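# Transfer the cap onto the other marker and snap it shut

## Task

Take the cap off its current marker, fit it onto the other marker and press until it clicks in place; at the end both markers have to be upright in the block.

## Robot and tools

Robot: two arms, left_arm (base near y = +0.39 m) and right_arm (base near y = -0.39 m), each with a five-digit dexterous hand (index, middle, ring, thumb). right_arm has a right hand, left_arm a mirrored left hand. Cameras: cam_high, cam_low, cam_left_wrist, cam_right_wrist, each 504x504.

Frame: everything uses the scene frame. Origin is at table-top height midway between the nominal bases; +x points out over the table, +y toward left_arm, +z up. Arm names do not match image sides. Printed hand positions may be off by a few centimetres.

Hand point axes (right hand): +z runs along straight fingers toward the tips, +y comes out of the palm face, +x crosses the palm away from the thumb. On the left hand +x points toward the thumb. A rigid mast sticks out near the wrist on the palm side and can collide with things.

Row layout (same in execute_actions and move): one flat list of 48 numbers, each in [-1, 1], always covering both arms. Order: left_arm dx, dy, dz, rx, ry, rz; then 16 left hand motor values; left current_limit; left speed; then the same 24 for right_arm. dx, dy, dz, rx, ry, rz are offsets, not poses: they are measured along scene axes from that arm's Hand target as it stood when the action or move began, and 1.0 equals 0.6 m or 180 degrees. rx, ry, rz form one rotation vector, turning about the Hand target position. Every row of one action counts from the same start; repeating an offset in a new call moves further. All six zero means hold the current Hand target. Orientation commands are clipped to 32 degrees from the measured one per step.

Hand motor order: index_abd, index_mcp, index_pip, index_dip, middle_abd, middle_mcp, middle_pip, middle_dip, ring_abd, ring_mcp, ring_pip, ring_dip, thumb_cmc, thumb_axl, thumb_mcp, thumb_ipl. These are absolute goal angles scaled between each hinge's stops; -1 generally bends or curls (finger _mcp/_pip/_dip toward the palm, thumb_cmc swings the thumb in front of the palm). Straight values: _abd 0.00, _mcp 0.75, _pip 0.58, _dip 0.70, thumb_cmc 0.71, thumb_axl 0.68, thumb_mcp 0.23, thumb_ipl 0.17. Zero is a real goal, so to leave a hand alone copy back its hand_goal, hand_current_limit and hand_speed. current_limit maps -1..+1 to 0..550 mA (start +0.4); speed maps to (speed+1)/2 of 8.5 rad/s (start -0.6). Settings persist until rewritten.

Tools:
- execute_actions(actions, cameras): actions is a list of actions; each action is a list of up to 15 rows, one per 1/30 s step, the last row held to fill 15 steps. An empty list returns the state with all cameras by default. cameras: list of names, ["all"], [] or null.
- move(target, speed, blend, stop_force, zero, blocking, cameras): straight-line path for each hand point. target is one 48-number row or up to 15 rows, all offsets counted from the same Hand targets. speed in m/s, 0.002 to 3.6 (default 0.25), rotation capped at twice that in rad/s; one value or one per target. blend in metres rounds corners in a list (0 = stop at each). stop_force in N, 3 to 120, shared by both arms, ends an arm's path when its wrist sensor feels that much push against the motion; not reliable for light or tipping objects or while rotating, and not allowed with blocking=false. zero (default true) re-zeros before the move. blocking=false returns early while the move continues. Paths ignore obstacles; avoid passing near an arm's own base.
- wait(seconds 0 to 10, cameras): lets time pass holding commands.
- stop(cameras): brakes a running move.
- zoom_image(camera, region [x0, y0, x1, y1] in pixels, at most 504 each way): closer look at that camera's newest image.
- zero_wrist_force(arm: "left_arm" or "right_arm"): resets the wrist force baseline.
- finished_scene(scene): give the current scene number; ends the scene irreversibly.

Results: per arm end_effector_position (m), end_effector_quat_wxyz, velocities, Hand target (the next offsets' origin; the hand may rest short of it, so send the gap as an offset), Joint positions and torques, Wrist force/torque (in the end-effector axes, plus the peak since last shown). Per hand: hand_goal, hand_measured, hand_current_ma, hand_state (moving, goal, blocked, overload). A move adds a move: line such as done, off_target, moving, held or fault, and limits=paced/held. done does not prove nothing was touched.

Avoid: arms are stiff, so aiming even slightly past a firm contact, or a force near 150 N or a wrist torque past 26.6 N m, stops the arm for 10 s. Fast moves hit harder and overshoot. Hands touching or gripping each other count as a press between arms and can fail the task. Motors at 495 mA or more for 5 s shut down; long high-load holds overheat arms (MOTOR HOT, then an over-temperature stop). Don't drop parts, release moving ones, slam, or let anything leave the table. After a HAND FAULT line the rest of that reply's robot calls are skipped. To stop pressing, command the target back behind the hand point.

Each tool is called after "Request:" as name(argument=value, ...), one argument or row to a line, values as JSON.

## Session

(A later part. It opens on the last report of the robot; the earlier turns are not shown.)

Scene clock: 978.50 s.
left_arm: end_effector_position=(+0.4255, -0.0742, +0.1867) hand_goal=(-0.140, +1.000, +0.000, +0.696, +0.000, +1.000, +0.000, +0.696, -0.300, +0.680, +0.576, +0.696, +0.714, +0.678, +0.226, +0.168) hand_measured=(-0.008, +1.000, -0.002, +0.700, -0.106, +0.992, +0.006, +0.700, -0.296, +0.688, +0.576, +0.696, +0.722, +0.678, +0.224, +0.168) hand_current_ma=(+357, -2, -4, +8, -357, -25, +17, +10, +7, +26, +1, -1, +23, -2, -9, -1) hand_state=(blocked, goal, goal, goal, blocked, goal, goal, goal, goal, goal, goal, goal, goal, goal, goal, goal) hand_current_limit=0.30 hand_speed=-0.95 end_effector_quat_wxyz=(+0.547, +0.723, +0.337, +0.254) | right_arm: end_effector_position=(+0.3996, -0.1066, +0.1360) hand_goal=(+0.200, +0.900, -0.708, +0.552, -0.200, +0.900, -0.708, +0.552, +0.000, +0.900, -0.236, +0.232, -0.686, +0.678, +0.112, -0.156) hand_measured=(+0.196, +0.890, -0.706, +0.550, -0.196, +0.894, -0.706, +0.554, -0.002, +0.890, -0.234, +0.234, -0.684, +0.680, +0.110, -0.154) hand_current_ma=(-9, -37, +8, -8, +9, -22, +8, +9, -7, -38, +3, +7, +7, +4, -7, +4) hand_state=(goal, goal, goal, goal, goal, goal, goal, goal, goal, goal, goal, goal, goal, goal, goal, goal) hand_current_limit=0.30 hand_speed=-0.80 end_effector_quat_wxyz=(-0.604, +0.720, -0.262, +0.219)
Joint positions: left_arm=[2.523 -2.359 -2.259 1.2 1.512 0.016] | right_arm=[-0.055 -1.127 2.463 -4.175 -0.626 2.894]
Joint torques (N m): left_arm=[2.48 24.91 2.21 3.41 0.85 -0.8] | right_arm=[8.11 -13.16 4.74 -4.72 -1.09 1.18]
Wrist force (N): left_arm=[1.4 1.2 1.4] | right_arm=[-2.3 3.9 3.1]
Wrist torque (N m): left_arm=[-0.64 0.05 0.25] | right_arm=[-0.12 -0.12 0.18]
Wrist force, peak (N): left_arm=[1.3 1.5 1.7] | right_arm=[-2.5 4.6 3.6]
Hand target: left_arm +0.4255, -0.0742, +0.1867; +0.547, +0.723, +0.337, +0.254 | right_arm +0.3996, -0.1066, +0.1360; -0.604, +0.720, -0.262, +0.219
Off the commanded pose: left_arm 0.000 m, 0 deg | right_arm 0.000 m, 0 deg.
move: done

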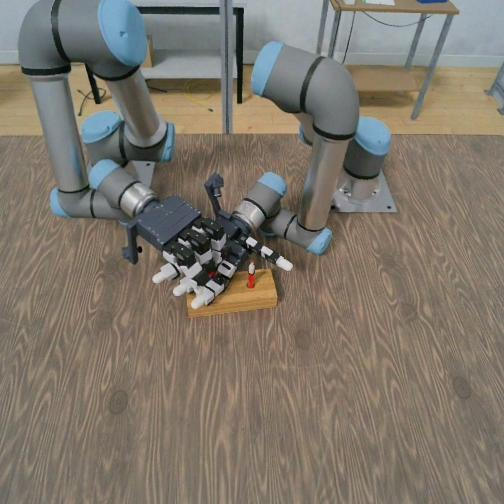

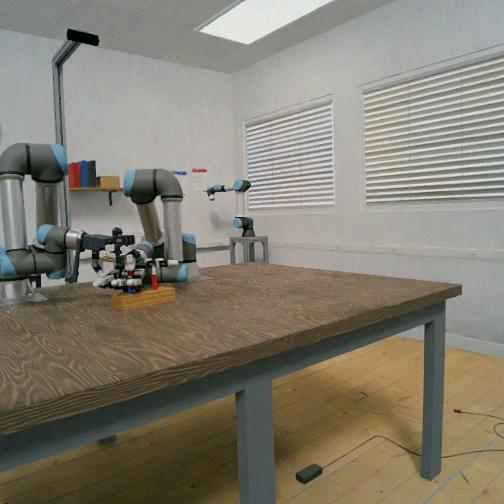

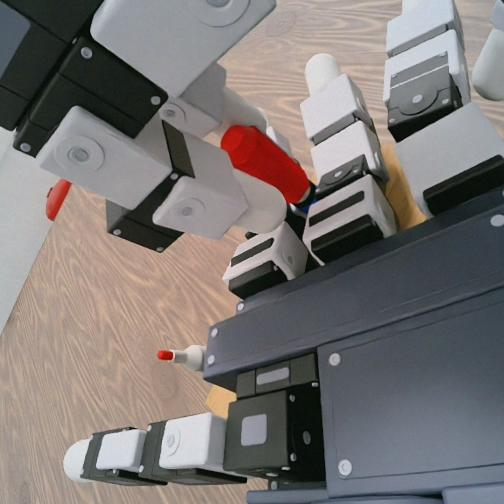

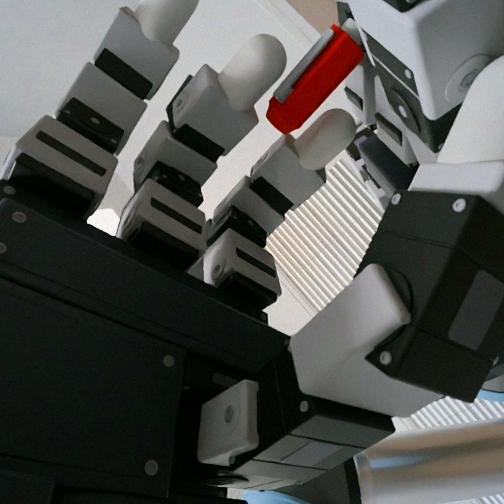

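Request:
execute_actions(
  actions=[
    [[0,0,0,0,0,0,-0.14,1.0,0.0,0.696,0.0,1.0,0.0,0.696,-0.3,0.68,0.576,0.696,0.714,0.678,0.226,0.168,0.3,-0.95,0,0,0,0,0,0,-0.5,0.9,-0.708,0.551,0.5,0.9,-0.708,0.551,0,0.9,-0.236,0.232,-0.686,0.677,0.112,-0.157,0.1,-0.9]],
  ],
)

Request:
wait(
  seconds=1.2,
  cameras=["cam_right_wrist","cam_left_wrist","cam_low"],
)

Request:
zoom_image(
  camera="cam_right_wrist",
  region=[220, 0, 420, 200],
)

Request:
zoom_image(
  camera="cam_left_wrist",
  region=[120, 0, 400, 280],
)

Scene clock: 980.83 s.
left_arm: end_effector_position=(+0.4255, -0.0742, +0.1867) hand_goal=(-0.140, +1.000, +0.000, +0.696, +0.000, +1.000, +0.000, +0.696, -0.300, +0.680, +0.576, +0.696, +0.714, +0.678, +0.226, +0.168) hand_measured=(-0.008, +1.000, -0.002, +0.700, -0.106, +0.994, +0.004, +0.700, -0.296, +0.688, +0.576, +0.696, +0.722, +0.678, +0.224, +0.168) hand_current_ma=(+357, +0, -4, +8, -357, -21, +14, +10, +7, +26, +1, -1, +23, -2, -9, -1) hand_state=(blocked, goal, goal, goal, blocked, goal, goal, goal, goal, goal, goal, goal, goal, goal, goal, goal) hand_current_limit=0.30 hand_speed=-0.95 end_effector_quat_wxyz=(+0.547, +0.723, +0.337, +0.254) | right_arm: end_effector_position=(+0.3996, -0.1066, +0.1360) hand_goal=(-0.500, +0.900, -0.708, +0.552, +0.500, +0.900, -0.708, +0.552, +0.000, +0.900, -0.236, +0.232, -0.686, +0.678, +0.112, -0.156) hand_measured=(-0.258, +0.892, -0.710, +0.552, +0.250, +0.896, -0.706, +0.554, -0.002, +0.890, -0.234, +0.234, -0.684, +0.680, +0.110, -0.154) hand_current_ma=(+303, -32, -5, -1, -302, -18, +5, +9, -7, -38, +3, +7, +7, +4, -7, +4) hand_state=(blocked, goal, goal, goal, blocked, goal, goal, goal, goal, goal, goal, goal, goal, goal, goal, goal) hand_current_limit=0.10 hand_speed=-0.90 end_effector_quat_wxyz=(-0.604, +0.720, -0.262, +0.219)
Joint positions: left_arm=[2.523 -2.359 -2.259 1.2 1.512 0.016] | right_arm=[-0.055 -1.127 2.463 -4.175 -0.626 2.894]
Joint torques (N m): left_arm=[4.14 23.65 1.51 3.71 0.7 -0.86] | right_arm=[-0.91 -13.73 3.84 -4.66 2.39 1.08]
Wrist force (N): left_arm=[-0.9 1.3 0.3] | right_arm=[-2.1 4.5 4.4]
Wrist torque (N m): left_arm=[-0.51 -0.02 0.05] | right_arm=[-0.11 -0.04 0.15]
Wrist force, peak (N): left_arm=[1.4 1.5 1.7] | right_arm=[-2.1 4.6 5.0]
Hand target: left_arm +0.4255, -0.0742, +0.1867; +0.547, +0.723, +0.337, +0.254 | right_arm +0.3996, -0.1066, +0.1360; -0.604, +0.720, -0.262, +0.219
Off the commanded pose: left_arm 0.000 m, 0 deg | right_arm 0.000 m, 0 deg.

Scene clock: 982.03 s.
left_arm: end_effector_position=(+0.4255, -0.0742, +0.1867) hand_goal=(-0.140, +1.000, +0.000, +0.696, +0.000, +1.000, +0.000, +0.696, -0.300, +0.680, +0.576, +0.696, +0.714, +0.678, +0.226, +0.168) hand_measured=(-0.008, +1.000, -0.002, +0.700, -0.106, +0.994, +0.004, +0.700, -0.296, +0.688, +0.576, +0.696, +0.722, +0.678, +0.224, +0.168) hand_current_ma=(+357, +0, -4, +8, -357, -21, +14, +10, +7, +26, +1, -1, +23, -2, -9, -1) hand_state=(blocked, goal, goal, goal, blocked, goal, goal, goal, goal, goal, goal, goal, goal, goal, goal, goal) hand_current_limit=0.30 hand_speed=-0.95 end_effector_quat_wxyz=(+0.547, +0.723, +0.337, +0.254) | right_arm: end_effector_position=(+0.3996, -0.1066, +0.1360) hand_goal=(-0.500, +0.900, -0.708, +0.552, +0.500, +0.900, -0.708, +0.552, +0.000, +0.900, -0.236, +0.232, -0.686, +0.678, +0.112, -0.156) hand_measured=(-0.258, +0.892, -0.710, +0.552, +0.250, +0.896, -0.706, +0.554, -0.002, +0.890, -0.234, +0.234, -0.684, +0.680, +0.110, -0.154) hand_current_ma=(+303, -32, -5, -1, -302, -18, +5, +9, -7, -38, +3, +7, +7, +4, -7, +4) hand_state=(blocked, goal, goal, goal, blocked, goal, goal, goal, goal, goal, goal, goal, goal, goal, goal, goal) hand_current_limit=0.10 hand_speed=-0.90 end_effector_quat_wxyz=(-0.604, +0.720, -0.262, +0.219)
Joint positions: left_arm=[2.523 -2.359 -2.259 1.2 1.512 0.016] | right_arm=[-0.055 -1.127 2.463 -4.175 -0.626 2.894]
Joint torques (N m): left_arm=[3.55 25.04 1.36 3.56 0.79 -1.04] | right_arm=[-6.37 -14.89 3.96 -4.54 2.44 1.02]
Wrist force (N): left_arm=[-0.9 1.2 0.6] | right_arm=[-2.0 4.6 4.7]
Wrist torque (N m): left_arm=[-0.54 -0.01 0.05] | right_arm=[-0.13 -0.07 0.16]
Wrist force, peak (N): left_arm=[-1.0 1.5 0.5] | right_arm=[-2.0 4.6 5.0]
Hand target: left_arm +0.4255, -0.0742, +0.1867; +0.547, +0.723, +0.337, +0.254 | right_arm +0.3996, -0.1066, +0.1360; -0.604, +0.720, -0.262, +0.219
Off the commanded pose: left_arm 0.000 m, 0 deg | right_arm 0.000 m, 0 deg.
wait: 1.20 s; at rest by 0.17 s
Images, in order (width x height): cam_low 504x504, cam_left_wrist 504x504, cam_right_wrist 504x504.

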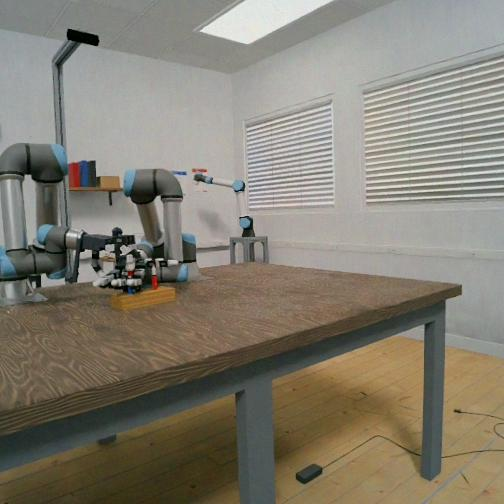

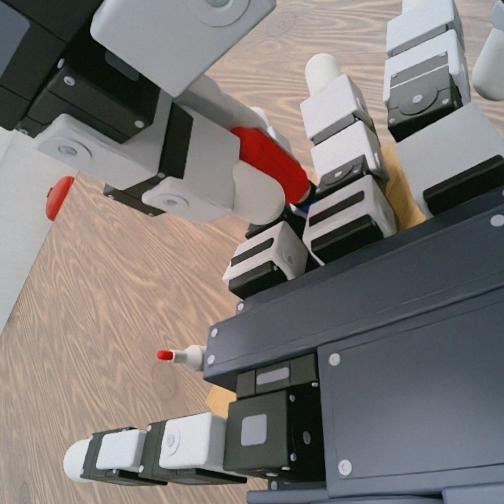

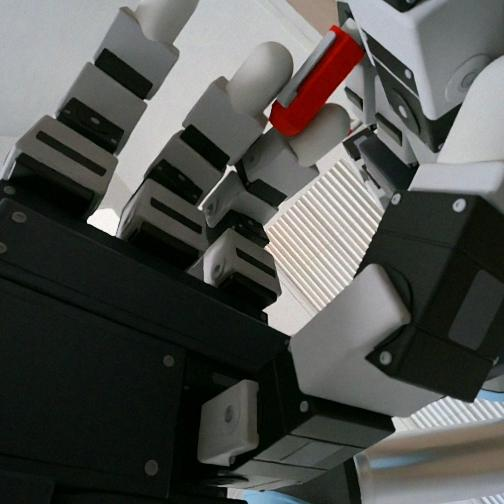

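Scaled by 2.520.

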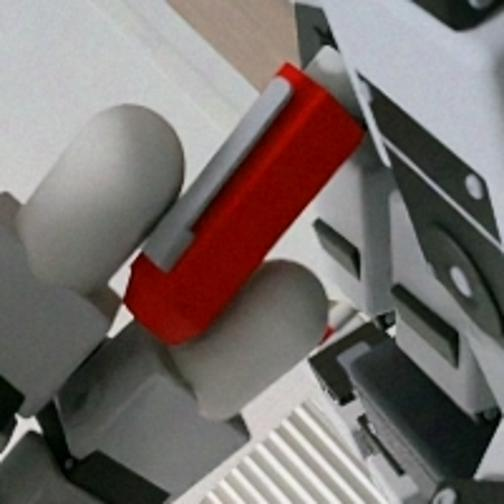

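Scaled by 1.800.

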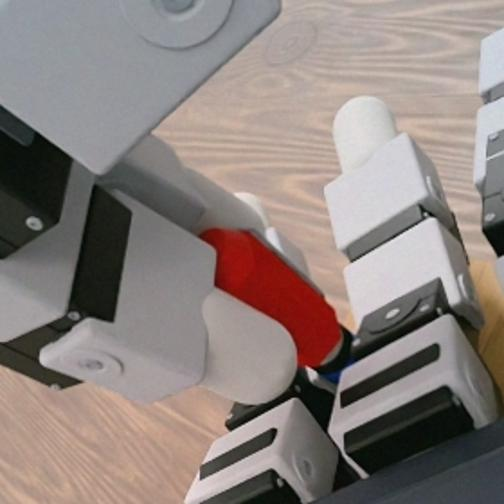

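Request:
execute_actions(
  actions=[
    [[0,0,0,0,0,0,-0.2,1.0,0.0,0.696,0.05,1.0,0.0,0.696,-0.3,0.68,0.576,0.696,0.714,0.678,0.226,0.168,0.78,-0.95,0,0,0,0,0,0,-0.65,0.9,-0.708,0.551,0.65,0.9,-0.708,0.551,0,0.9,-0.236,0.232,-0.686,0.677,0.112,-0.157,0.78,-0.95]],
  ],
)

Request:
move(
  target=[
    [0,0,0,0,0,0,-0.2,1.0,0.0,0.696,0.05,1.0,0.0,0.696,-0.3,0.68,0.576,0.696,0.714,0.678,0.226,0.168,0.78,-0.95,0,0,0.0167,0,0,0,-0.65,0.9,-0.708,0.551,0.65,0.9,-0.708,0.551,0,0.9,-0.236,0.232,-0.686,0.677,0.112,-0.157,0.78,-0.95],
  ],
  speed=0.006,
  stop_force=25,
  cameras=["cam_left_wrist","cam_low","cam_right_wrist"],
)

Request:
zoom_image(
  camera="cam_left_wrist",
  region=[220, 90, 400, 270],
)

Request:
zoom_image(
  camera="cam_right_wrist",
  region=[220, 0, 420, 200],
)

Scene clock: 983.93 s.
left_arm: end_effector_position=(+0.4255, -0.0742, +0.1867) hand_goal=(-0.200, +1.000, +0.000, +0.696, +0.050, +1.000, +0.000, +0.696, -0.300, +0.680, +0.576, +0.696, +0.714, +0.678, +0.226, +0.168) hand_measured=(-0.008, +1.000, -0.002, +0.700, -0.100, +0.994, +0.004, +0.700, -0.296, +0.688, +0.576, +0.696, +0.722, +0.678, +0.224, +0.168) hand_current_ma=(+489, +0, -4, +8, -489, -19, +12, +10, +7, +26, +1, -1, +23, -2, -9, -1) hand_state=(blocked, goal, goal, goal, blocked, goal, goal, goal, goal, goal, goal, goal, goal, goal, goal, goal) hand_current_limit=0.78 hand_speed=-0.95 end_effector_quat_wxyz=(+0.547, +0.723, +0.337, +0.254) | right_arm: end_effector_position=(+0.3996, -0.1066, +0.1360) hand_goal=(-0.650, +0.900, -0.708, +0.552, +0.650, +0.900, -0.708, +0.552, +0.000, +0.900, -0.236, +0.232, -0.686, +0.678, +0.112, -0.156) hand_measured=(-0.266, +0.894, -0.714, +0.552, +0.256, +0.896, -0.712, +0.554, -0.002, +0.890, -0.234, +0.234, -0.684, +0.680, +0.110, -0.154) hand_current_ma=(+490, -26, -22, -1, -489, -11, -17, +9, -7, -38, +3, +7, +7, +4, -7, +4) hand_state=(blocked, goal, goal, goal, blocked, goal, goal, goal, goal, goal, goal, goal, goal, goal, goal, goal) hand_current_limit=0.78 hand_speed=-0.95 end_effector_quat_wxyz=(-0.604, +0.720, -0.262, +0.219)
Joint positions: left_arm=[2.523 -2.359 -2.259 1.2 1.512 0.016] | right_arm=[-0.055 -1.127 2.463 -4.175 -0.626 2.894]
Joint torques (N m): left_arm=[3.54 24.34 2.02 3.48 0.75 -0.88] | right_arm=[-7.48 -14.88 4.28 -4.49 2.51 1.26]
Wrist force (N): left_arm=[-0.8 0.8 1.0] | right_arm=[-2.3 3.7 4.3]
Wrist torque (N m): left_arm=[-0.56 -0.02 0.05] | right_arm=[-0.15 -0.06 0.14]
Wrist force, peak (N): left_arm=[-1.1 1.5 0.4] | right_arm=[-2.0 4.6 5.0]
Hand target: left_arm +0.4255, -0.0742, +0.1867; +0.547, +0.723, +0.337, +0.254 | right_arm +0.3996, -0.1066, +0.1360; -0.604, +0.720, -0.262, +0.219
Off the commanded pose: left_arm 0.000 m, 0 deg | right_arm 0.000 m, 0 deg.

Scene clock: 986.43 s.
left_arm: end_effector_position=(+0.4255, -0.0742, +0.1867) hand_goal=(-0.200, +1.000, +0.000, +0.696, +0.050, +1.000, +0.000, +0.696, -0.300, +0.680, +0.576, +0.696, +0.714, +0.678, +0.226, +0.168) hand_measured=(-0.008, +1.000, -0.002, +0.700, -0.098, +0.994, +0.004, +0.700, -0.296, +0.688, +0.576, +0.696, +0.722, +0.678, +0.224, +0.168) hand_current_ma=(+489, +0, -4, +8, -489, -19, +12, +10, +7, +26, +1, -1, +23, -2, -9, -1) hand_state=(blocked, goal, goal, goal, blocked, goal, goal, goal, goal, goal, goal, goal, goal, goal, goal, goal) hand_current_limit=0.78 hand_speed=-0.95 end_effector_quat_wxyz=(+0.547, +0.723, +0.337, +0.254) | right_arm: end_effector_position=(+0.3996, -0.1066, +0.1460) hand_goal=(-0.650, +0.900, -0.708, +0.552, +0.650, +0.900, -0.708, +0.552, +0.000, +0.900, -0.236, +0.232, -0.686, +0.678, +0.112, -0.156) hand_measured=(-0.270, +0.892, -0.720, +0.552, +0.258, +0.896, -0.720, +0.554, -0.002, +0.890, -0.234, +0.234, -0.684, +0.680, +0.110, -0.154) hand_current_ma=(+489, -30, -47, -1, -489, -14, -44, +9, -7, -38, +3, +7, +7, +4, -7, +4) hand_state=(blocked, goal, goal, goal, blocked, goal, goal, goal, goal, goal, goal, goal, goal, goal, goal, goal) hand_current_limit=0.78 hand_speed=-0.95 end_effector_quat_wxyz=(-0.604, +0.720, -0.262, +0.219)
Joint positions: left_arm=[2.523 -2.359 -2.259 1.2 1.512 0.016] | right_arm=[-0.055 -1.163 2.463 -4.138 -0.626 2.894]
Joint torques (N m): left_arm=[4.3 24.64 1.29 3.52 0.55 -0.82] | right_arm=[-6.05 -32.6 -18.34 0.59 2.1 -0.99]
Wrist force (N): left_arm=[0.9 0.7 1.4] | right_arm=[-2.6 4.3 3.1]
Wrist torque (N m): left_arm=[-0.60 0.05 0.21] | right_arm=[-0.07 -0.08 0.12]
Wrist force, peak (N): left_arm=[1.1 0.9 1.6] | right_arm=[-2.5 4.9 4.1]
Hand target: left_arm +0.4255, -0.0742, +0.1867; +0.547, +0.723, +0.337, +0.254 | right_arm +0.3996, -0.1066, +0.1460; -0.604, +0.720, -0.262, +0.219
Off the commanded pose: left_arm 0.000 m, 0 deg | right_arm 0.000 m, 0 deg.
move: done
Images, in order (width x height): cam_low 504x504, cam_left_wrist 504x504, cam_right_wrist 504x504.

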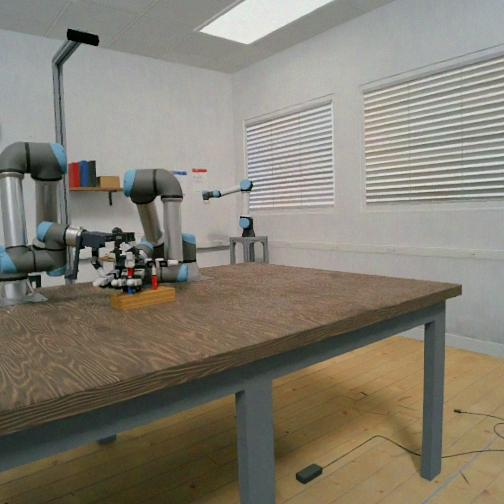

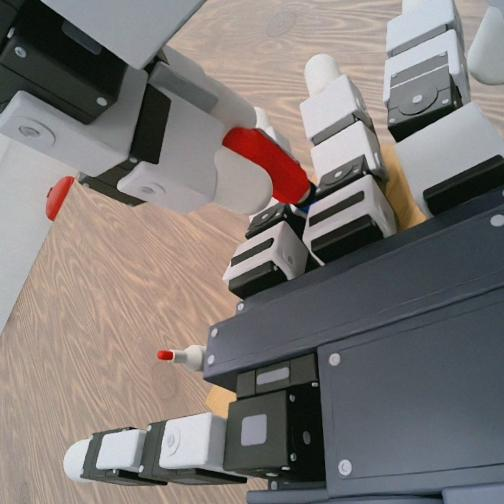

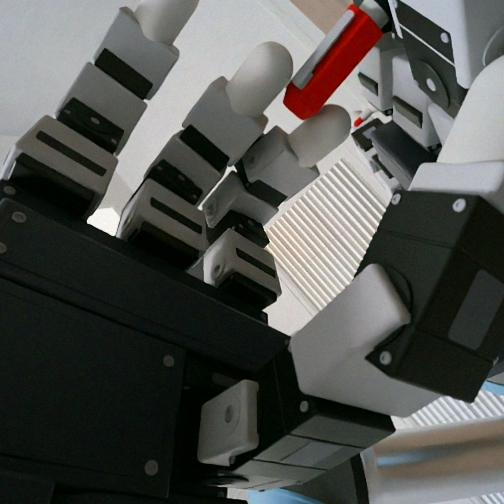

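Scaled by 2.800.

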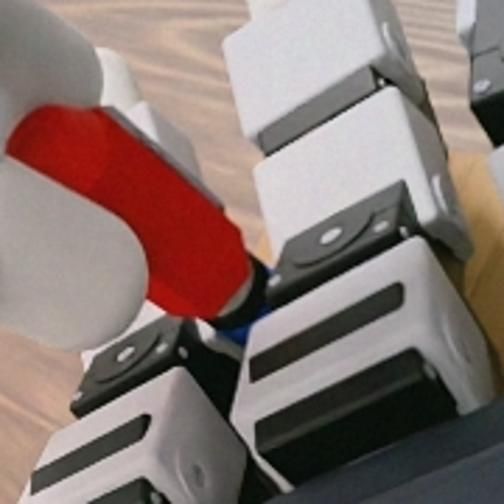

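Scaled by 2.520.

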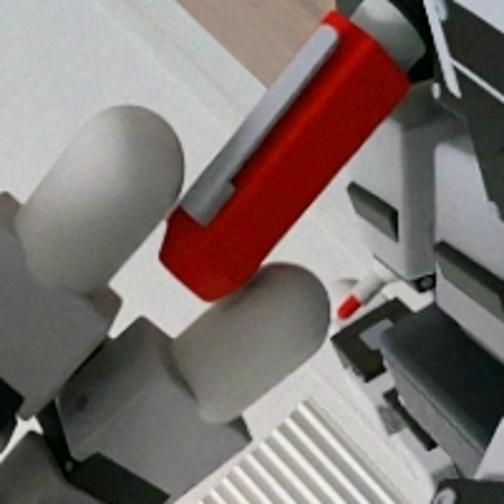

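Request:
execute_actions(
  actions=[
    [[0,0,0,0,0,0,-0.14,1.0,0.0,0.696,0.0,1.0,0.0,0.696,-0.3,0.68,0.576,0.696,0.714,0.678,0.226,0.168,0.3,-0.95,0,0,0,0,0,0,0.2,0.9,-0.708,0.551,-0.2,0.9,-0.708,0.551,0,0.9,-0.236,0.232,-0.686,0.677,0.112,-0.157,0.3,-0.8]],
  ],
)

Request:
move(
  target=[
    [0,0,0,0,0,0,-0.14,1.0,0.0,0.696,0.0,1.0,0.0,0.696,-0.3,0.68,0.576,0.696,0.714,0.678,0.226,0.168,0.3,-0.95,-0.0075,-0.0089,0,0,0,0,0.2,0.9,-0.708,0.551,-0.2,0.9,-0.708,0.551,0,0.9,-0.236,0.232,-0.686,0.677,0.112,-0.157,0.3,-0.8],
    [0,0,0,0,0,0,-0.14,1.0,0.0,0.696,0.0,1.0,0.0,0.696,-0.3,0.68,0.576,0.696,0.714,0.678,0.226,0.168,0.3,-0.95,-0.0075,-0.0089,-0.025,0,0,0,0.2,0.9,-0.708,0.551,-0.2,0.9,-0.708,0.551,0,0.9,-0.236,0.232,-0.686,0.677,0.112,-0.157,0.3,-0.8],
  ],
  speed=0.02,
  stop_force=5,
)

Request:
execute_actions(
  actions=[
    [[0,0,0,0,0,0,-0.14,1.0,0.0,0.696,0.0,1.0,0.0,0.696,-0.3,0.68,0.576,0.696,0.714,0.678,0.226,0.168,0.3,-0.95,0,0,0,0,0,0,0.2,0.9,-0.62,0.551,-0.2,0.9,-0.62,0.551,0,0.9,-0.236,0.232,-0.686,0.677,0.112,-0.157,0.3,-0.8]],
  ],
)

Request:
execute_actions(
  actions=[
    [[0,0,0,0,0,0,-0.14,1.0,0.0,0.696,0.0,1.0,0.0,0.696,-0.3,0.68,0.576,0.696,0.714,0.678,0.226,0.168,0.3,-0.95,0,0,0,0,0,0,-0.3,0.9,-0.62,0.551,0.3,0.9,-0.62,0.551,0,0.9,-0.236,0.232,-0.686,0.677,0.112,-0.157,0.1,-0.9]],
  ],
)

Request:
wait(
  seconds=1.2,
  cameras=["cam_right_wrist","cam_left_wrist","cam_low"],
)

Request:
zoom_image(
  camera="cam_right_wrist",
  region=[220, 0, 420, 200],
)

Scene clock: 994.70 s.
left_arm: end_effector_position=(+0.4255, -0.0742, +0.1867) hand_goal=(-0.140, +1.000, +0.000, +0.696, +0.000, +1.000, +0.000, +0.696, -0.300, +0.680, +0.576, +0.696, +0.714, +0.678, +0.226, +0.168) hand_measured=(-0.006, +1.000, -0.002, +0.700, -0.098, +0.994, +0.004, +0.700, -0.296, +0.688, +0.576, +0.696, +0.722, +0.678, +0.224, +0.168) hand_current_ma=(+357, +0, -4, +8, -357, -19, +12, +10, +7, +26, +1, -1, +23, -2, -9, -1) hand_state=(blocked, goal, goal, goal, blocked, goal, goal, goal, goal, goal, goal, goal, goal, goal, goal, goal) hand_current_limit=0.30 hand_speed=-0.95 end_effector_quat_wxyz=(+0.547, +0.723, +0.337, +0.254) | right_arm: end_effector_position=(+0.3996, -0.1066, +0.1460) hand_goal=(+0.200, +0.900, -0.708, +0.552, -0.200, +0.900, -0.708, +0.552, +0.000, +0.900, -0.236, +0.232, -0.686, +0.678, +0.112, -0.156) hand_measured=(+0.196, +0.892, -0.712, +0.552, -0.196, +0.894, -0.712, +0.554, -0.002, +0.890, -0.234, +0.234, -0.684, +0.680, +0.110, -0.154) hand_current_ma=(-9, -30, -12, -1, +9, -20, -12, +5, -7, -38, +3, +7, +7, +4, -7, +4) hand_state=(goal, goal, goal, goal, goal, goal, goal, goal, goal, goal, goal, goal, goal, goal, goal, goal) hand_current_limit=0.30 hand_speed=-0.80 end_effector_quat_wxyz=(-0.604, +0.720, -0.262, +0.219)
Joint positions: left_arm=[2.523 -2.359 -2.259 1.2 1.512 0.016] | right_arm=[-0.055 -1.163 2.463 -4.138 -0.626 2.894]
Joint torques (N m): left_arm=[3.3 24.39 1.03 3.59 0.68 -0.86] | right_arm=[-0.1 -32.25 -17.56 0.35 0.1 -0.99]
Wrist force (N): left_arm=[1.0 0.9 1.4] | right_arm=[-2.5 4.0 3.3]
Wrist torque (N m): left_arm=[-0.60 0.05 0.21] | right_arm=[-0.12 -0.10 0.12]
Wrist force, peak (N): left_arm=[1.1 0.8 1.7] | right_arm=[-2.7 4.3 3.7]
Hand target: left_arm +0.4255, -0.0742, +0.1867; +0.547, +0.723, +0.337, +0.254 | right_arm +0.3996, -0.1066, +0.1460; -0.604, +0.720, -0.262, +0.219
Off the commanded pose: left_arm 0.000 m, 0 deg | right_arm 0.000 m, 0 deg.

Scene clock: 996.60 s.
left_arm: end_effector_position=(+0.4255, -0.0742, +0.1867) hand_goal=(-0.140, +1.000, +0.000, +0.696, +0.000, +1.000, +0.000, +0.696, -0.300, +0.680, +0.576, +0.696, +0.714, +0.678, +0.226, +0.168) hand_measured=(-0.006, +1.000, -0.002, +0.700, -0.098, +0.994, +0.004, +0.700, -0.296, +0.688, +0.576, +0.696, +0.722, +0.678, +0.224, +0.168) hand_current_ma=(+357, +0, -4, +8, -357, -19, +12, +10, +7, +26, +1, -1, +23, -2, -9, -1) hand_state=(blocked, goal, goal, goal, blocked, goal, goal, goal, goal, goal, goal, goal, goal, goal, goal, goal) hand_current_limit=0.30 hand_speed=-0.95 end_effector_quat_wxyz=(+0.547, +0.723, +0.337, +0.254) | right_arm: end_effector_position=(+0.3951, -0.1119, +0.1360) hand_goal=(+0.200, +0.900, -0.708, +0.552, -0.200, +0.900, -0.708, +0.552, +0.000, +0.900, -0.236, +0.232, -0.686, +0.678, +0.112, -0.156) hand_measured=(+0.196, +0.892, -0.712, +0.552, -0.196, +0.894, -0.712, +0.554, -0.002, +0.890, -0.234, +0.234, -0.684, +0.680, +0.110, -0.154) hand_current_ma=(-9, -30, -12, -1, +9, -21, -12, +5, -7, -38, +3, +7, +7, +4, -7, +4) hand_state=(goal, goal, goal, goal, goal, goal, goal, goal, goal, goal, goal, goal, goal, goal, goal, goal) hand_current_limit=0.30 hand_speed=-0.80 end_effector_quat_wxyz=(-0.604, +0.720, -0.262, +0.219)
Joint positions: left_arm=[2.523 -2.359 -2.259 1.2 1.512 0.016] | right_arm=[-0.074 -1.134 2.483 -4.178 -0.608 2.883]
Joint torques (N m): left_arm=[2.68 24.96 0.78 3.5 0.65 -0.88] | right_arm=[-6.26 -31.82 -1.33 0.68 2.4 -0.73]
Wrist force (N): left_arm=[0.9 0.9 1.5] | right_arm=[-2.3 4.0 3.5]
Wrist torque (N m): left_arm=[-0.61 0.06 0.21] | right_arm=[-0.14 -0.13 0.26]
Wrist force, peak (N): left_arm=[1.1 1.0 1.5] | right_arm=[-2.9 4.4 3.4]
Hand target: left_arm +0.4255, -0.0742, +0.1867; +0.547, +0.723, +0.337, +0.254 | right_arm +0.3951, -0.1119, +0.1360; -0.604, +0.720, -0.262, +0.219 (not the last commanded pose)
Off the commanded pose: left_arm 0.000 m, 0 deg | right_arm 0.005 m, 0 deg.
move: held (right_arm; a check stopped the path); path passed 1 of 2 targets; limits=held
pose unreachable (right arm): on one or more control steps of this call, first in action 0 (counted from 0), this arm could not follow its commanded pose, so it was not sent that pose on those steps. It may still have moved: this result reports where it is.
cause: moving toward the commanded pose would bring a part of the arm too close to another arm (a part of this arm just beyond joint 6 (wrist 3) and a part of the left arm just beyond its joint 6 (wrist 3), 6 mm apart when this arm was first held).

Scene clock: 997.30 s.
left_arm: end_effector_position=(+0.4255, -0.0742, +0.1867) hand_goal=(-0.140, +1.000, +0.000, +0.696, +0.000, +1.000, +0.000, +0.696, -0.300, +0.680, +0.576, +0.696, +0.714, +0.678, +0.226, +0.168) hand_measured=(-0.006, +1.000, -0.002, +0.700, -0.098, +0.994, +0.004, +0.700, -0.296, +0.688, +0.576, +0.696, +0.722, +0.678, +0.224, +0.168) hand_current_ma=(+357, +0, -4, +8, -357, -19, +12, +10, +7, +26, +1, -1, +23, -2, -9, -1) hand_state=(blocked, goal, goal, goal, blocked, goal, goal, goal, goal, goal, goal, goal, goal, goal, goal, goal) hand_current_limit=0.30 hand_speed=-0.95 end_effector_quat_wxyz=(+0.547, +0.723, +0.337, +0.254) | right_arm: end_effector_position=(+0.3951, -0.1119, +0.1360) hand_goal=(+0.200, +0.900, -0.620, +0.552, -0.200, +0.900, -0.620, +0.552, +0.000, +0.900, -0.236, +0.232, -0.686, +0.678, +0.112, -0.156) hand_measured=(+0.196, +0.892, -0.624, +0.552, -0.196, +0.894, -0.624, +0.554, -0.002, +0.890, -0.234, +0.234, -0.684, +0.680, +0.110, -0.154) hand_current_ma=(-9, -30, -14, -1, +9, -21, -14, +5, -7, -38, +3, +7, +7, +4, -7, +4) hand_state=(goal, goal, goal, goal, goal, goal, goal, goal, goal, goal, goal, goal, goal, goal, goal, goal) hand_current_limit=0.30 hand_speed=-0.80 end_effector_quat_wxyz=(-0.604, +0.720, -0.262, +0.219)
Joint positions: left_arm=[2.523 -2.359 -2.259 1.2 1.512 0.016] | right_arm=[-0.074 -1.134 2.483 -4.178 -0.608 2.883]
Joint torques (N m): left_arm=[3.22 24.44 2.28 3.68 0.67 -0.75] | right_arm=[-3.55 -32.56 -6.54 0.57 1.87 -0.41]
Wrist force (N): left_arm=[1.0 0.8 1.4] | right_arm=[-2.7 3.8 3.2]
Wrist torque (N m): left_arm=[-0.60 0.05 0.22] | right_arm=[-0.14 -0.08 0.22]
Wrist force, peak (N): left_arm=[1.1 0.8 1.7] | right_arm=[-2.7 4.3 3.4]
Hand target: left_arm +0.4255, -0.0742, +0.1867; +0.547, +0.723, +0.337, +0.254 | right_arm +0.3951, -0.1119, +0.1360; -0.604, +0.720, -0.262, +0.219
Off the commanded pose: left_arm 0.000 m, 0 deg | right_arm 0.000 m, 0 deg.

Scene clock: 998.77 s.
left_arm: end_effector_position=(+0.4255, -0.0742, +0.1867) hand_goal=(-0.140, +1.000, +0.000, +0.696, +0.000, +1.000, +0.000, +0.696, -0.300, +0.680, +0.576, +0.696, +0.714, +0.678, +0.226, +0.168) hand_measured=(-0.006, +1.000, -0.002, +0.700, -0.098, +0.996, +0.004, +0.700, -0.296, +0.688, +0.576, +0.696, +0.722, +0.678, +0.224, +0.168) hand_current_ma=(+358, -1, -4, +8, -357, -15, +11, +10, +7, +26, +1, -1, +23, -2, -9, -1) hand_state=(blocked, goal, goal, goal, blocked, goal, goal, goal, goal, goal, goal, goal, goal, goal, goal, goal) hand_current_limit=0.30 hand_speed=-0.95 end_effector_quat_wxyz=(+0.547, +0.723, +0.337, +0.254) | right_arm: end_effector_position=(+0.3951, -0.1119, +0.1360) hand_goal=(-0.300, +0.900, -0.620, +0.552, +0.300, +0.900, -0.620, +0.552, +0.000, +0.900, -0.236, +0.232, -0.686, +0.678, +0.112, -0.156) hand_measured=(-0.230, +0.898, -0.630, +0.552, +0.216, +0.896, -0.630, +0.552, -0.002, +0.890, -0.234, +0.234, -0.684, +0.680, +0.110, -0.154) hand_current_ma=(+267, -8, -34, -2, -302, -17, -38, -3, -7, -38, +3, +7, +7, +4, -7, +4) hand_state=(blocked, goal, goal, goal, blocked, goal, goal, goal, goal, goal, goal, goal, goal, goal, goal, goal) hand_current_limit=0.10 hand_speed=-0.90 end_effector_quat_wxyz=(-0.604, +0.720, -0.262, +0.219)
Joint positions: left_arm=[2.523 -2.359 -2.259 1.2 1.512 0.016] | right_arm=[-0.074 -1.134 2.483 -4.178 -0.608 2.883]
Joint torques (N m): left_arm=[3.88 24.25 2.25 3.47 0.55 -0.98] | right_arm=[2.52 -32.4 -15.58 -0.04 0.93 0]
Wrist force (N): left_arm=[-3.5 3.3 -1.8] | right_arm=[-0.8 6.5 6.9]
Wrist torque (N m): left_arm=[-0.31 -0.06 -0.15] | right_arm=[-0.24 -0.01 0.21]
Wrist force, peak (N): left_arm=[-3.5 3.3 -1.8] | right_arm=[-0.9 6.7 7.1]
Hand target: left_arm +0.4255, -0.0742, +0.1867; +0.547, +0.723, +0.337, +0.254 | right_arm +0.3951, -0.1119, +0.1360; -0.604, +0.720, -0.262, +0.219
Off the commanded pose: left_arm 0.000 m, 0 deg | right_arm 0.000 m, 0 deg.

Scene clock: 999.97 s.
left_arm: end_effector_position=(+0.4255, -0.0742, +0.1867) hand_goal=(-0.140, +1.000, +0.000, +0.696, +0.000, +1.000, +0.000, +0.696, -0.300, +0.680, +0.576, +0.696, +0.714, +0.678, +0.226, +0.168) hand_measured=(-0.006, +1.000, -0.002, +0.700, -0.098, +0.996, +0.004, +0.700, -0.296, +0.688, +0.576, +0.696, +0.722, +0.678, +0.224, +0.168) hand_current_ma=(+357, -1, -4, +8, -357, -15, +11, +10, +7, +26, +1, -1, +23, -2, -9, -1) hand_state=(blocked, goal, goal, goal, blocked, goal, goal, goal, goal, goal, goal, goal, goal, goal, goal, goal) hand_current_limit=0.30 hand_speed=-0.95 end_effector_quat_wxyz=(+0.547, +0.723, +0.337, +0.254) | right_arm: end_effector_position=(+0.3951, -0.1119, +0.1360) hand_goal=(-0.300, +0.900, -0.620, +0.552, +0.300, +0.900, -0.620, +0.552, +0.000, +0.900, -0.236, +0.232, -0.686, +0.678, +0.112, -0.156) hand_measured=(-0.230, +0.898, -0.630, +0.552, +0.216, +0.896, -0.630, +0.552, -0.002, +0.890, -0.234, +0.234, -0.684, +0.680, +0.110, -0.154) hand_current_ma=(+267, -8, -34, -2, -302, -17, -38, -3, -7, -38, +3, +7, +7, +4, -7, +4) hand_state=(blocked, goal, goal, goal, blocked, goal, goal, goal, goal, goal, goal, goal, goal, goal, goal, goal) hand_current_limit=0.10 hand_speed=-0.90 end_effector_quat_wxyz=(-0.604, +0.720, -0.262, +0.219)
Joint positions: left_arm=[2.523 -2.359 -2.259 1.2 1.512 0.016] | right_arm=[-0.074 -1.134 2.483 -4.178 -0.608 2.883]
Joint torques (N m): left_arm=[3.17 25.25 1.35 3.69 0.62 -0.77] | right_arm=[6.91 -31.79 -16.93 -2.08 0.18 0.28]
Wrist force (N): left_arm=[-3.3 3.2 -1.8] | right_arm=[-1.0 6.8 6.7]
Wrist torque (N m): left_arm=[-0.32 -0.09 -0.14] | right_arm=[-0.18 0.01 0.21]
Wrist force, peak (N): left_arm=[-3.6 3.3 -1.6] | right_arm=[-1.1 6.9 7.1]
Hand target: left_arm +0.4255, -0.0742, +0.1867; +0.547, +0.723, +0.337, +0.254 | right_arm +0.3951, -0.1119, +0.1360; -0.604, +0.720, -0.262, +0.219
Off the commanded pose: left_arm 0.000 m, 0 deg | right_arm 0.000 m, 0 deg.
wait: 1.20 s; at rest by 0.17 s
Images, in order (width x height): cam_low 504x504, cam_left_wrist 504x504, cam_right_wrist 504x504.

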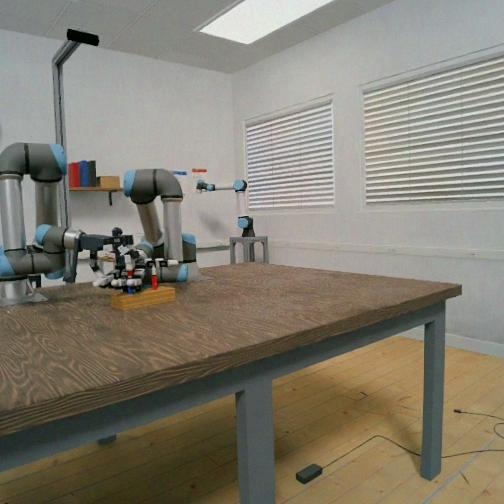

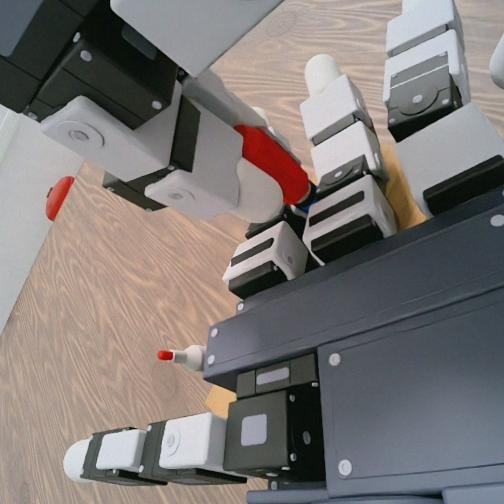

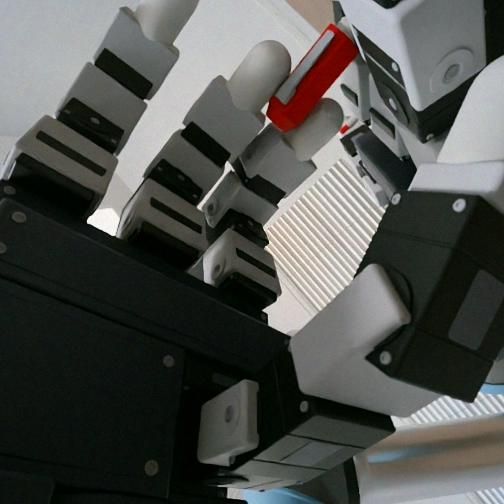

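Scaled by 2.520.

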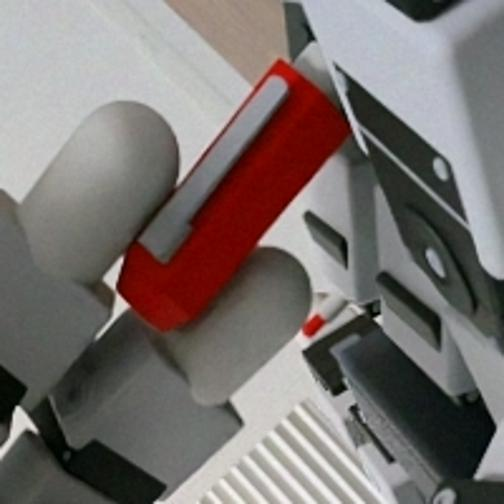

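Request:
execute_actions(
  actions=[
    [[0,0,0,0,0,0,-0.2,1.0,0.0,0.696,0.05,1.0,0.0,0.696,-0.3,0.68,0.576,0.696,0.714,0.678,0.226,0.168,0.78,-0.95,0,0,0,0,0,0,-0.6,0.9,-0.62,0.551,0.6,0.9,-0.62,0.551,0,0.9,-0.236,0.232,-0.686,0.677,0.112,-0.157,0.78,-0.95]],
  ],
)

Request:
move(
  target=[
    [0,0,0,0,0,0,-0.2,1.0,0.0,0.696,0.05,1.0,0.0,0.696,-0.3,0.68,0.576,0.696,0.714,0.678,0.226,0.168,0.78,-0.95,0,0,0.0167,0,0,0,-0.6,0.9,-0.62,0.551,0.6,0.9,-0.62,0.551,0,0.9,-0.236,0.232,-0.686,0.677,0.112,-0.157,0.78,-0.95],
  ],
  speed=0.006,
  stop_force=12,
  cameras=["cam_left_wrist","cam_low","cam_right_wrist"],
)

Request:
zoom_image(
  camera="cam_left_wrist",
  region=[220, 90, 400, 270],
)

Request:
zoom_image(
  camera="cam_right_wrist",
  region=[220, 0, 420, 200],
)

Scene clock: 1001.67 s.
left_arm: end_effector_position=(+0.4255, -0.0742, +0.1867) hand_goal=(-0.200, +1.000, +0.000, +0.696, +0.050, +1.000, +0.000, +0.696, -0.300, +0.680, +0.576, +0.696, +0.714, +0.678, +0.226, +0.168) hand_measured=(-0.006, +0.998, -0.002, +0.700, -0.092, +0.996, +0.004, +0.700, -0.296, +0.688, +0.576, +0.696, +0.722, +0.678, +0.224, +0.168) hand_current_ma=(+490, -8, -4, +8, -489, -15, +11, +10, +7, +26, +1, -1, +23, -2, -9, -1) hand_state=(blocked, goal, goal, goal, blocked, goal, goal, goal, goal, goal, goal, goal, goal, goal, goal, goal) hand_current_limit=0.78 hand_speed=-0.95 end_effector_quat_wxyz=(+0.547, +0.723, +0.337, +0.254) | right_arm: end_effector_position=(+0.3951, -0.1119, +0.1360) hand_goal=(-0.600, +0.900, -0.620, +0.552, +0.600, +0.900, -0.620, +0.552, +0.000, +0.900, -0.236, +0.232, -0.686, +0.678, +0.112, -0.156) hand_measured=(-0.252, +0.900, -0.634, +0.550, +0.232, +0.898, -0.634, +0.550, -0.002, +0.890, -0.234, +0.234, -0.684, +0.680, +0.110, -0.154) hand_current_ma=(+490, +1, -51, -3, -489, -9, -56, -4, -7, -38, +3, +7, +7, +4, -7, +4) hand_state=(blocked, goal, goal, goal, blocked, goal, goal, goal, goal, goal, goal, goal, goal, goal, goal, goal) hand_current_limit=0.78 hand_speed=-0.95 end_effector_quat_wxyz=(-0.604, +0.720, -0.262, +0.219)
Joint positions: left_arm=[2.523 -2.359 -2.259 1.2 1.512 0.016] | right_arm=[-0.074 -1.134 2.483 -4.178 -0.608 2.883]
Joint torques (N m): left_arm=[3.11 25.6 2.42 3.64 0.54 -0.7] | right_arm=[9.27 -30.53 -16.04 -4.67 -1.1 0.59]
Wrist force (N): left_arm=[-4.0 4.0 -1.9] | right_arm=[-1.2 7.2 8.0]
Wrist torque (N m): left_arm=[-0.32 -0.11 -0.16] | right_arm=[-0.28 0.01 0.20]
Wrist force, peak (N): left_arm=[-4.1 4.2 -1.9] | right_arm=[-0.9 7.5 8.0]
Hand target: left_arm +0.4255, -0.0742, +0.1867; +0.547, +0.723, +0.337, +0.254 | right_arm +0.3951, -0.1119, +0.1360; -0.604, +0.720, -0.262, +0.219
Off the commanded pose: left_arm 0.000 m, 0 deg | right_arm 0.000 m, 0 deg.

Scene clock: 1004.13 s.
left_arm: end_effector_position=(+0.4255, -0.0742, +0.1867) hand_goal=(-0.200, +1.000, +0.000, +0.696, +0.050, +1.000, +0.000, +0.696, -0.300, +0.680, +0.576, +0.696, +0.714, +0.678, +0.226, +0.168) hand_measured=(-0.006, +0.998, +0.000, +0.700, -0.084, +0.994, +0.002, +0.700, -0.296, +0.688, +0.576, +0.696, +0.722, +0.678, +0.224, +0.168) hand_current_ma=(+489, -5, -1, +8, -489, -19, +8, +10, +7, +26, +1, -1, +23, -2, -9, -1) hand_state=(blocked, goal, goal, goal, blocked, goal, goal, goal, goal, goal, goal, goal, goal, goal, goal, goal) hand_current_limit=0.78 hand_speed=-0.95 end_effector_quat_wxyz=(+0.547, +0.723, +0.337, +0.254) | right_arm: end_effector_position=(+0.3951, -0.1119, +0.1461) hand_goal=(-0.600, +0.900, -0.620, +0.552, +0.600, +0.900, -0.620, +0.552, +0.000, +0.900, -0.236, +0.232, -0.686, +0.678, +0.112, -0.156) hand_measured=(-0.256, +0.894, -0.646, +0.550, +0.232, +0.888, -0.642, +0.546, -0.002, +0.890, -0.234, +0.234, -0.684, +0.680, +0.110, -0.154) hand_current_ma=(+490, -24, -103, -4, -489, -52, -90, -25, -7, -38, +3, +7, +7, +4, -7, +4) hand_state=(blocked, goal, blocked, goal, blocked, goal, blocked, goal, goal, goal, goal, goal, goal, goal, goal, goal) hand_current_limit=0.78 hand_speed=-0.95 end_effector_quat_wxyz=(-0.604, +0.720, -0.262, +0.219)
Joint positions: left_arm=[2.523 -2.359 -2.259 1.2 1.512 0.016] | right_arm=[-0.074 -1.171 2.482 -4.14 -0.608 2.884]
Joint torques (N m): left_arm=[3.44 25.22 1.29 1.29 0.54 -0.68] | right_arm=[6.1 -31.58 -17.59 0.51 2.47 -0.83]
Wrist force (N): left_arm=[0.3 1.5 0.9] | right_arm=[-2.2 4.5 4.1]
Wrist torque (N m): left_arm=[-0.57 -0.02 0.14] | right_arm=[-0.08 -0.09 0.21]
Wrist force, peak (N): left_arm=[-7.5 12.1 -6.9] | right_arm=[0.7 16.0 11.7]
Hand target: left_arm +0.4255, -0.0742, +0.1867; +0.547, +0.723, +0.337, +0.254 | right_arm +0.3951, -0.1119, +0.1461; -0.604, +0.720, -0.262, +0.219
Off the commanded pose: left_arm 0.000 m, 0 deg | right_arm 0.000 m, 0 deg.
move: done
Images, in order (width x height): cam_low 504x504, cam_left_wrist 504x504, cam_right_wrist 504x504.

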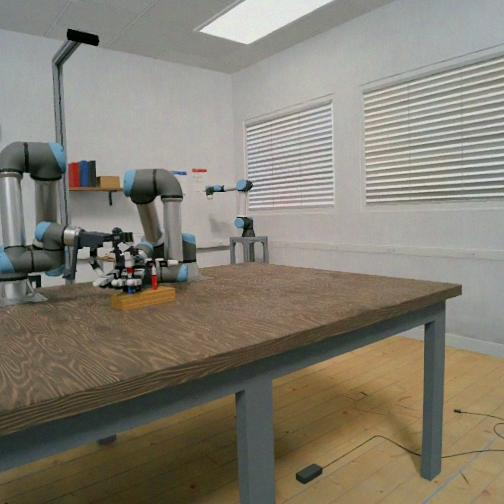

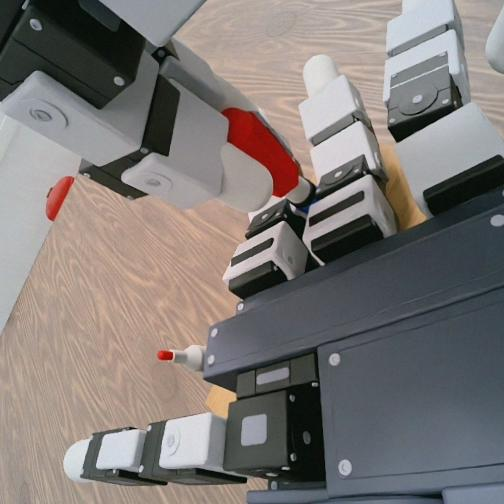

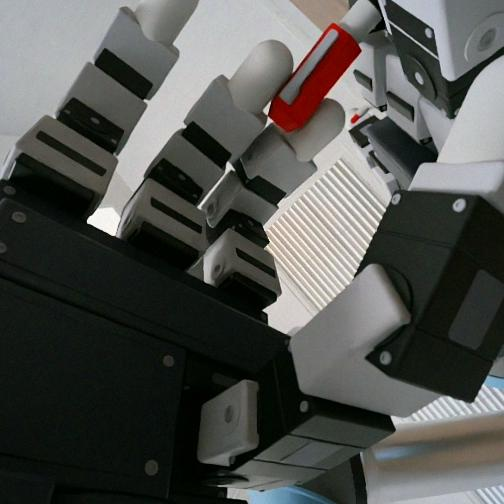

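Scaled by 2.800.

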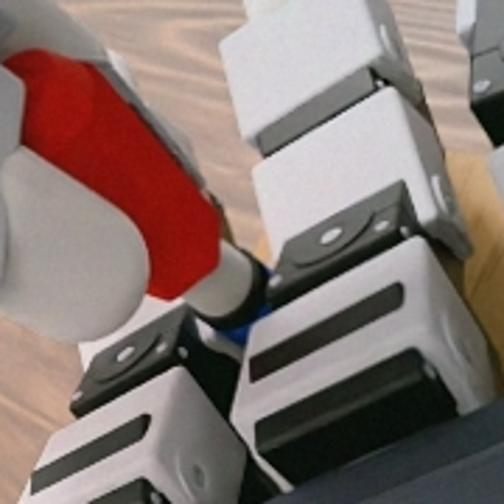

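Scaled by 2.520.

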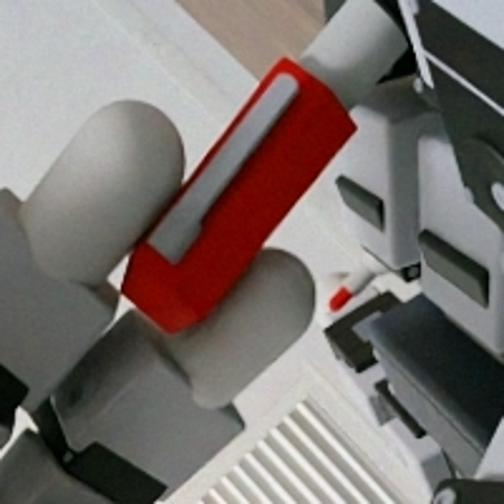

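Request:
move(
  target=[
    [0,0,0,0,0,0,-0.2,1.0,0.0,0.696,0.05,1.0,0.0,0.696,-0.3,0.68,0.576,0.696,0.714,0.678,0.226,0.168,0.78,-0.95,0,0,0.0417,0,0,0,-0.6,0.9,-0.62,0.551,0.6,0.9,-0.62,0.551,0,0.9,-0.236,0.232,-0.686,0.677,0.112,-0.157,0.78,-0.95],
  ],
  speed=0.02,
  stop_force=8,
  cameras=["cam_left_wrist","cam_low","cam_right_wrist"],
)

Request:
zoom_image(
  camera="cam_left_wrist",
  region=[160, 30, 400, 270],
)

Request:
zoom_image(
  camera="cam_right_wrist",
  region=[220, 0, 420, 200],
)

Request:
zoom_image(
  camera="cam_low",
  region=[90, 240, 170, 310],
)

Scene clock: 1007.30 s.
left_arm: end_effector_position=(+0.4255, -0.0742, +0.1867) hand_goal=(-0.200, +1.000, +0.000, +0.696, +0.050, +1.000, +0.000, +0.696, -0.300, +0.680, +0.576, +0.696, +0.714, +0.678, +0.226, +0.168) hand_measured=(-0.006, +0.998, +0.000, +0.700, -0.084, +0.994, +0.002, +0.700, -0.296, +0.688, +0.576, +0.696, +0.722, +0.678, +0.224, +0.168) hand_current_ma=(+489, -5, -1, +8, -489, -19, +8, +10, +7, +26, +1, -1, +23, -2, -9, -1) hand_state=(blocked, goal, goal, goal, blocked, goal, goal, goal, goal, goal, goal, goal, goal, goal, goal, goal) hand_current_limit=0.78 hand_speed=-0.95 end_effector_quat_wxyz=(+0.547, +0.723, +0.337, +0.254) | right_arm: end_effector_position=(+0.3951, -0.1119, +0.1711) hand_goal=(-0.600, +0.900, -0.620, +0.552, +0.600, +0.900, -0.620, +0.552, +0.000, +0.900, -0.236, +0.232, -0.686, +0.678, +0.112, -0.156) hand_measured=(-0.256, +0.894, -0.650, +0.548, +0.232, +0.888, -0.646, +0.544, -0.002, +0.890, -0.234, +0.234, -0.684, +0.680, +0.110, -0.154) hand_current_ma=(+490, -23, -117, -14, -489, -52, -102, -28, -7, -38, +3, +7, +7, +4, -7, +4) hand_state=(blocked, goal, blocked, goal, blocked, goal, blocked, goal, goal, goal, goal, goal, goal, goal, goal, goal) hand_current_limit=0.78 hand_speed=-0.95 end_effector_quat_wxyz=(-0.604, +0.720, -0.262, +0.219)
Joint positions: left_arm=[2.523 -2.359 -2.259 1.2 1.512 0.016] | right_arm=[-0.074 -1.263 2.476 -4.043 -0.608 2.883]
Joint torques (N m): left_arm=[2.63 24.91 0.82 3.35 0.55 -0.73] | right_arm=[-0.63 -29.45 -19.74 0.65 1.2 -1.35]
Wrist force (N): left_arm=[1.0 1.3 1.3] | right_arm=[-2.5 4.2 3.2]
Wrist torque (N m): left_arm=[-0.62 0.05 0.21] | right_arm=[-0.06 -0.11 0.21]
Wrist force, peak (N): left_arm=[1.3 1.6 1.5] | right_arm=[-2.5 4.6 4.5]
Hand target: left_arm +0.4255, -0.0742, +0.1867; +0.547, +0.723, +0.337, +0.254 | right_arm +0.3951, -0.1119, +0.1711; -0.604, +0.720, -0.262, +0.219
Off the commanded pose: left_arm 0.000 m, 0 deg | right_arm 0.000 m, 0 deg.
move: done
Images, in order (width x height): cam_low 504x504, cam_left_wrist 504x504, cam_right_wrist 504x504.

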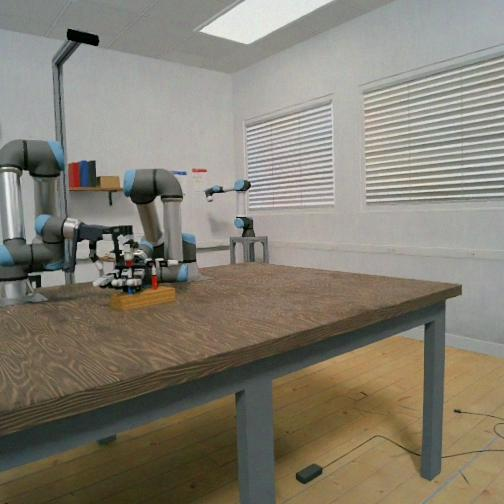

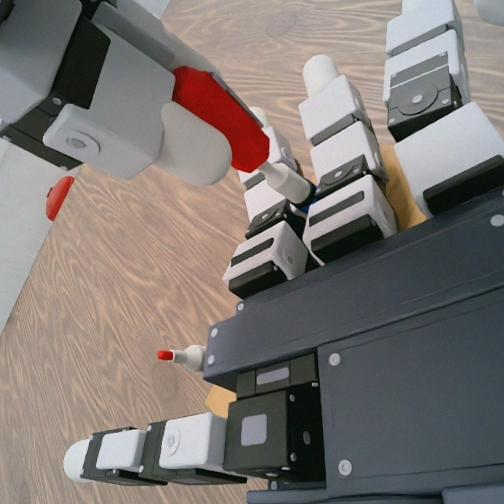

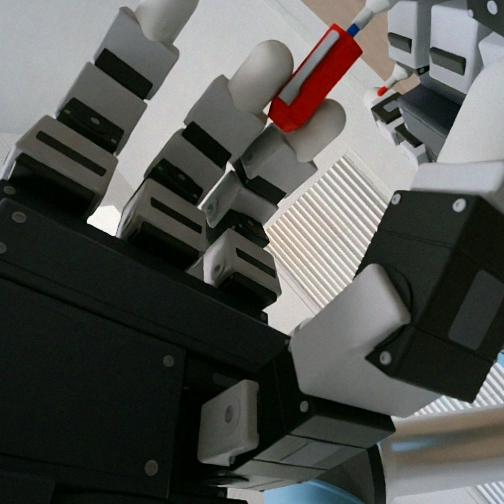

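Scaled by 2.100.

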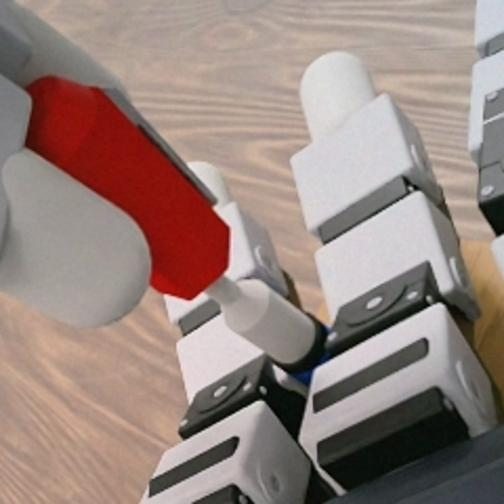

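Scaled by 2.520.

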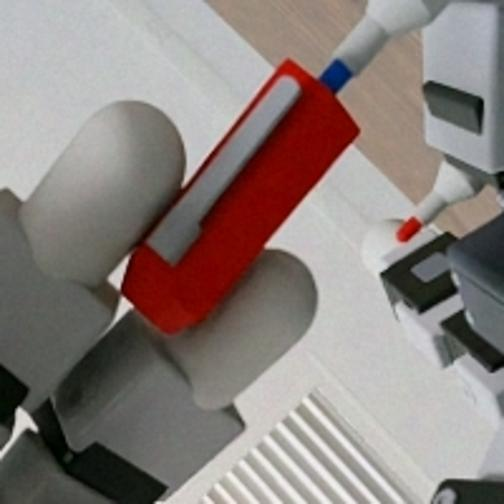

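Scaled by 6.300.

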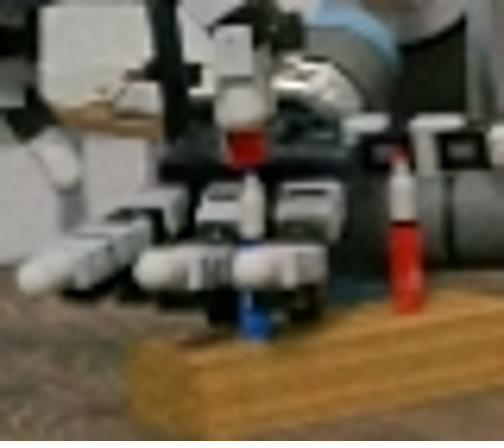

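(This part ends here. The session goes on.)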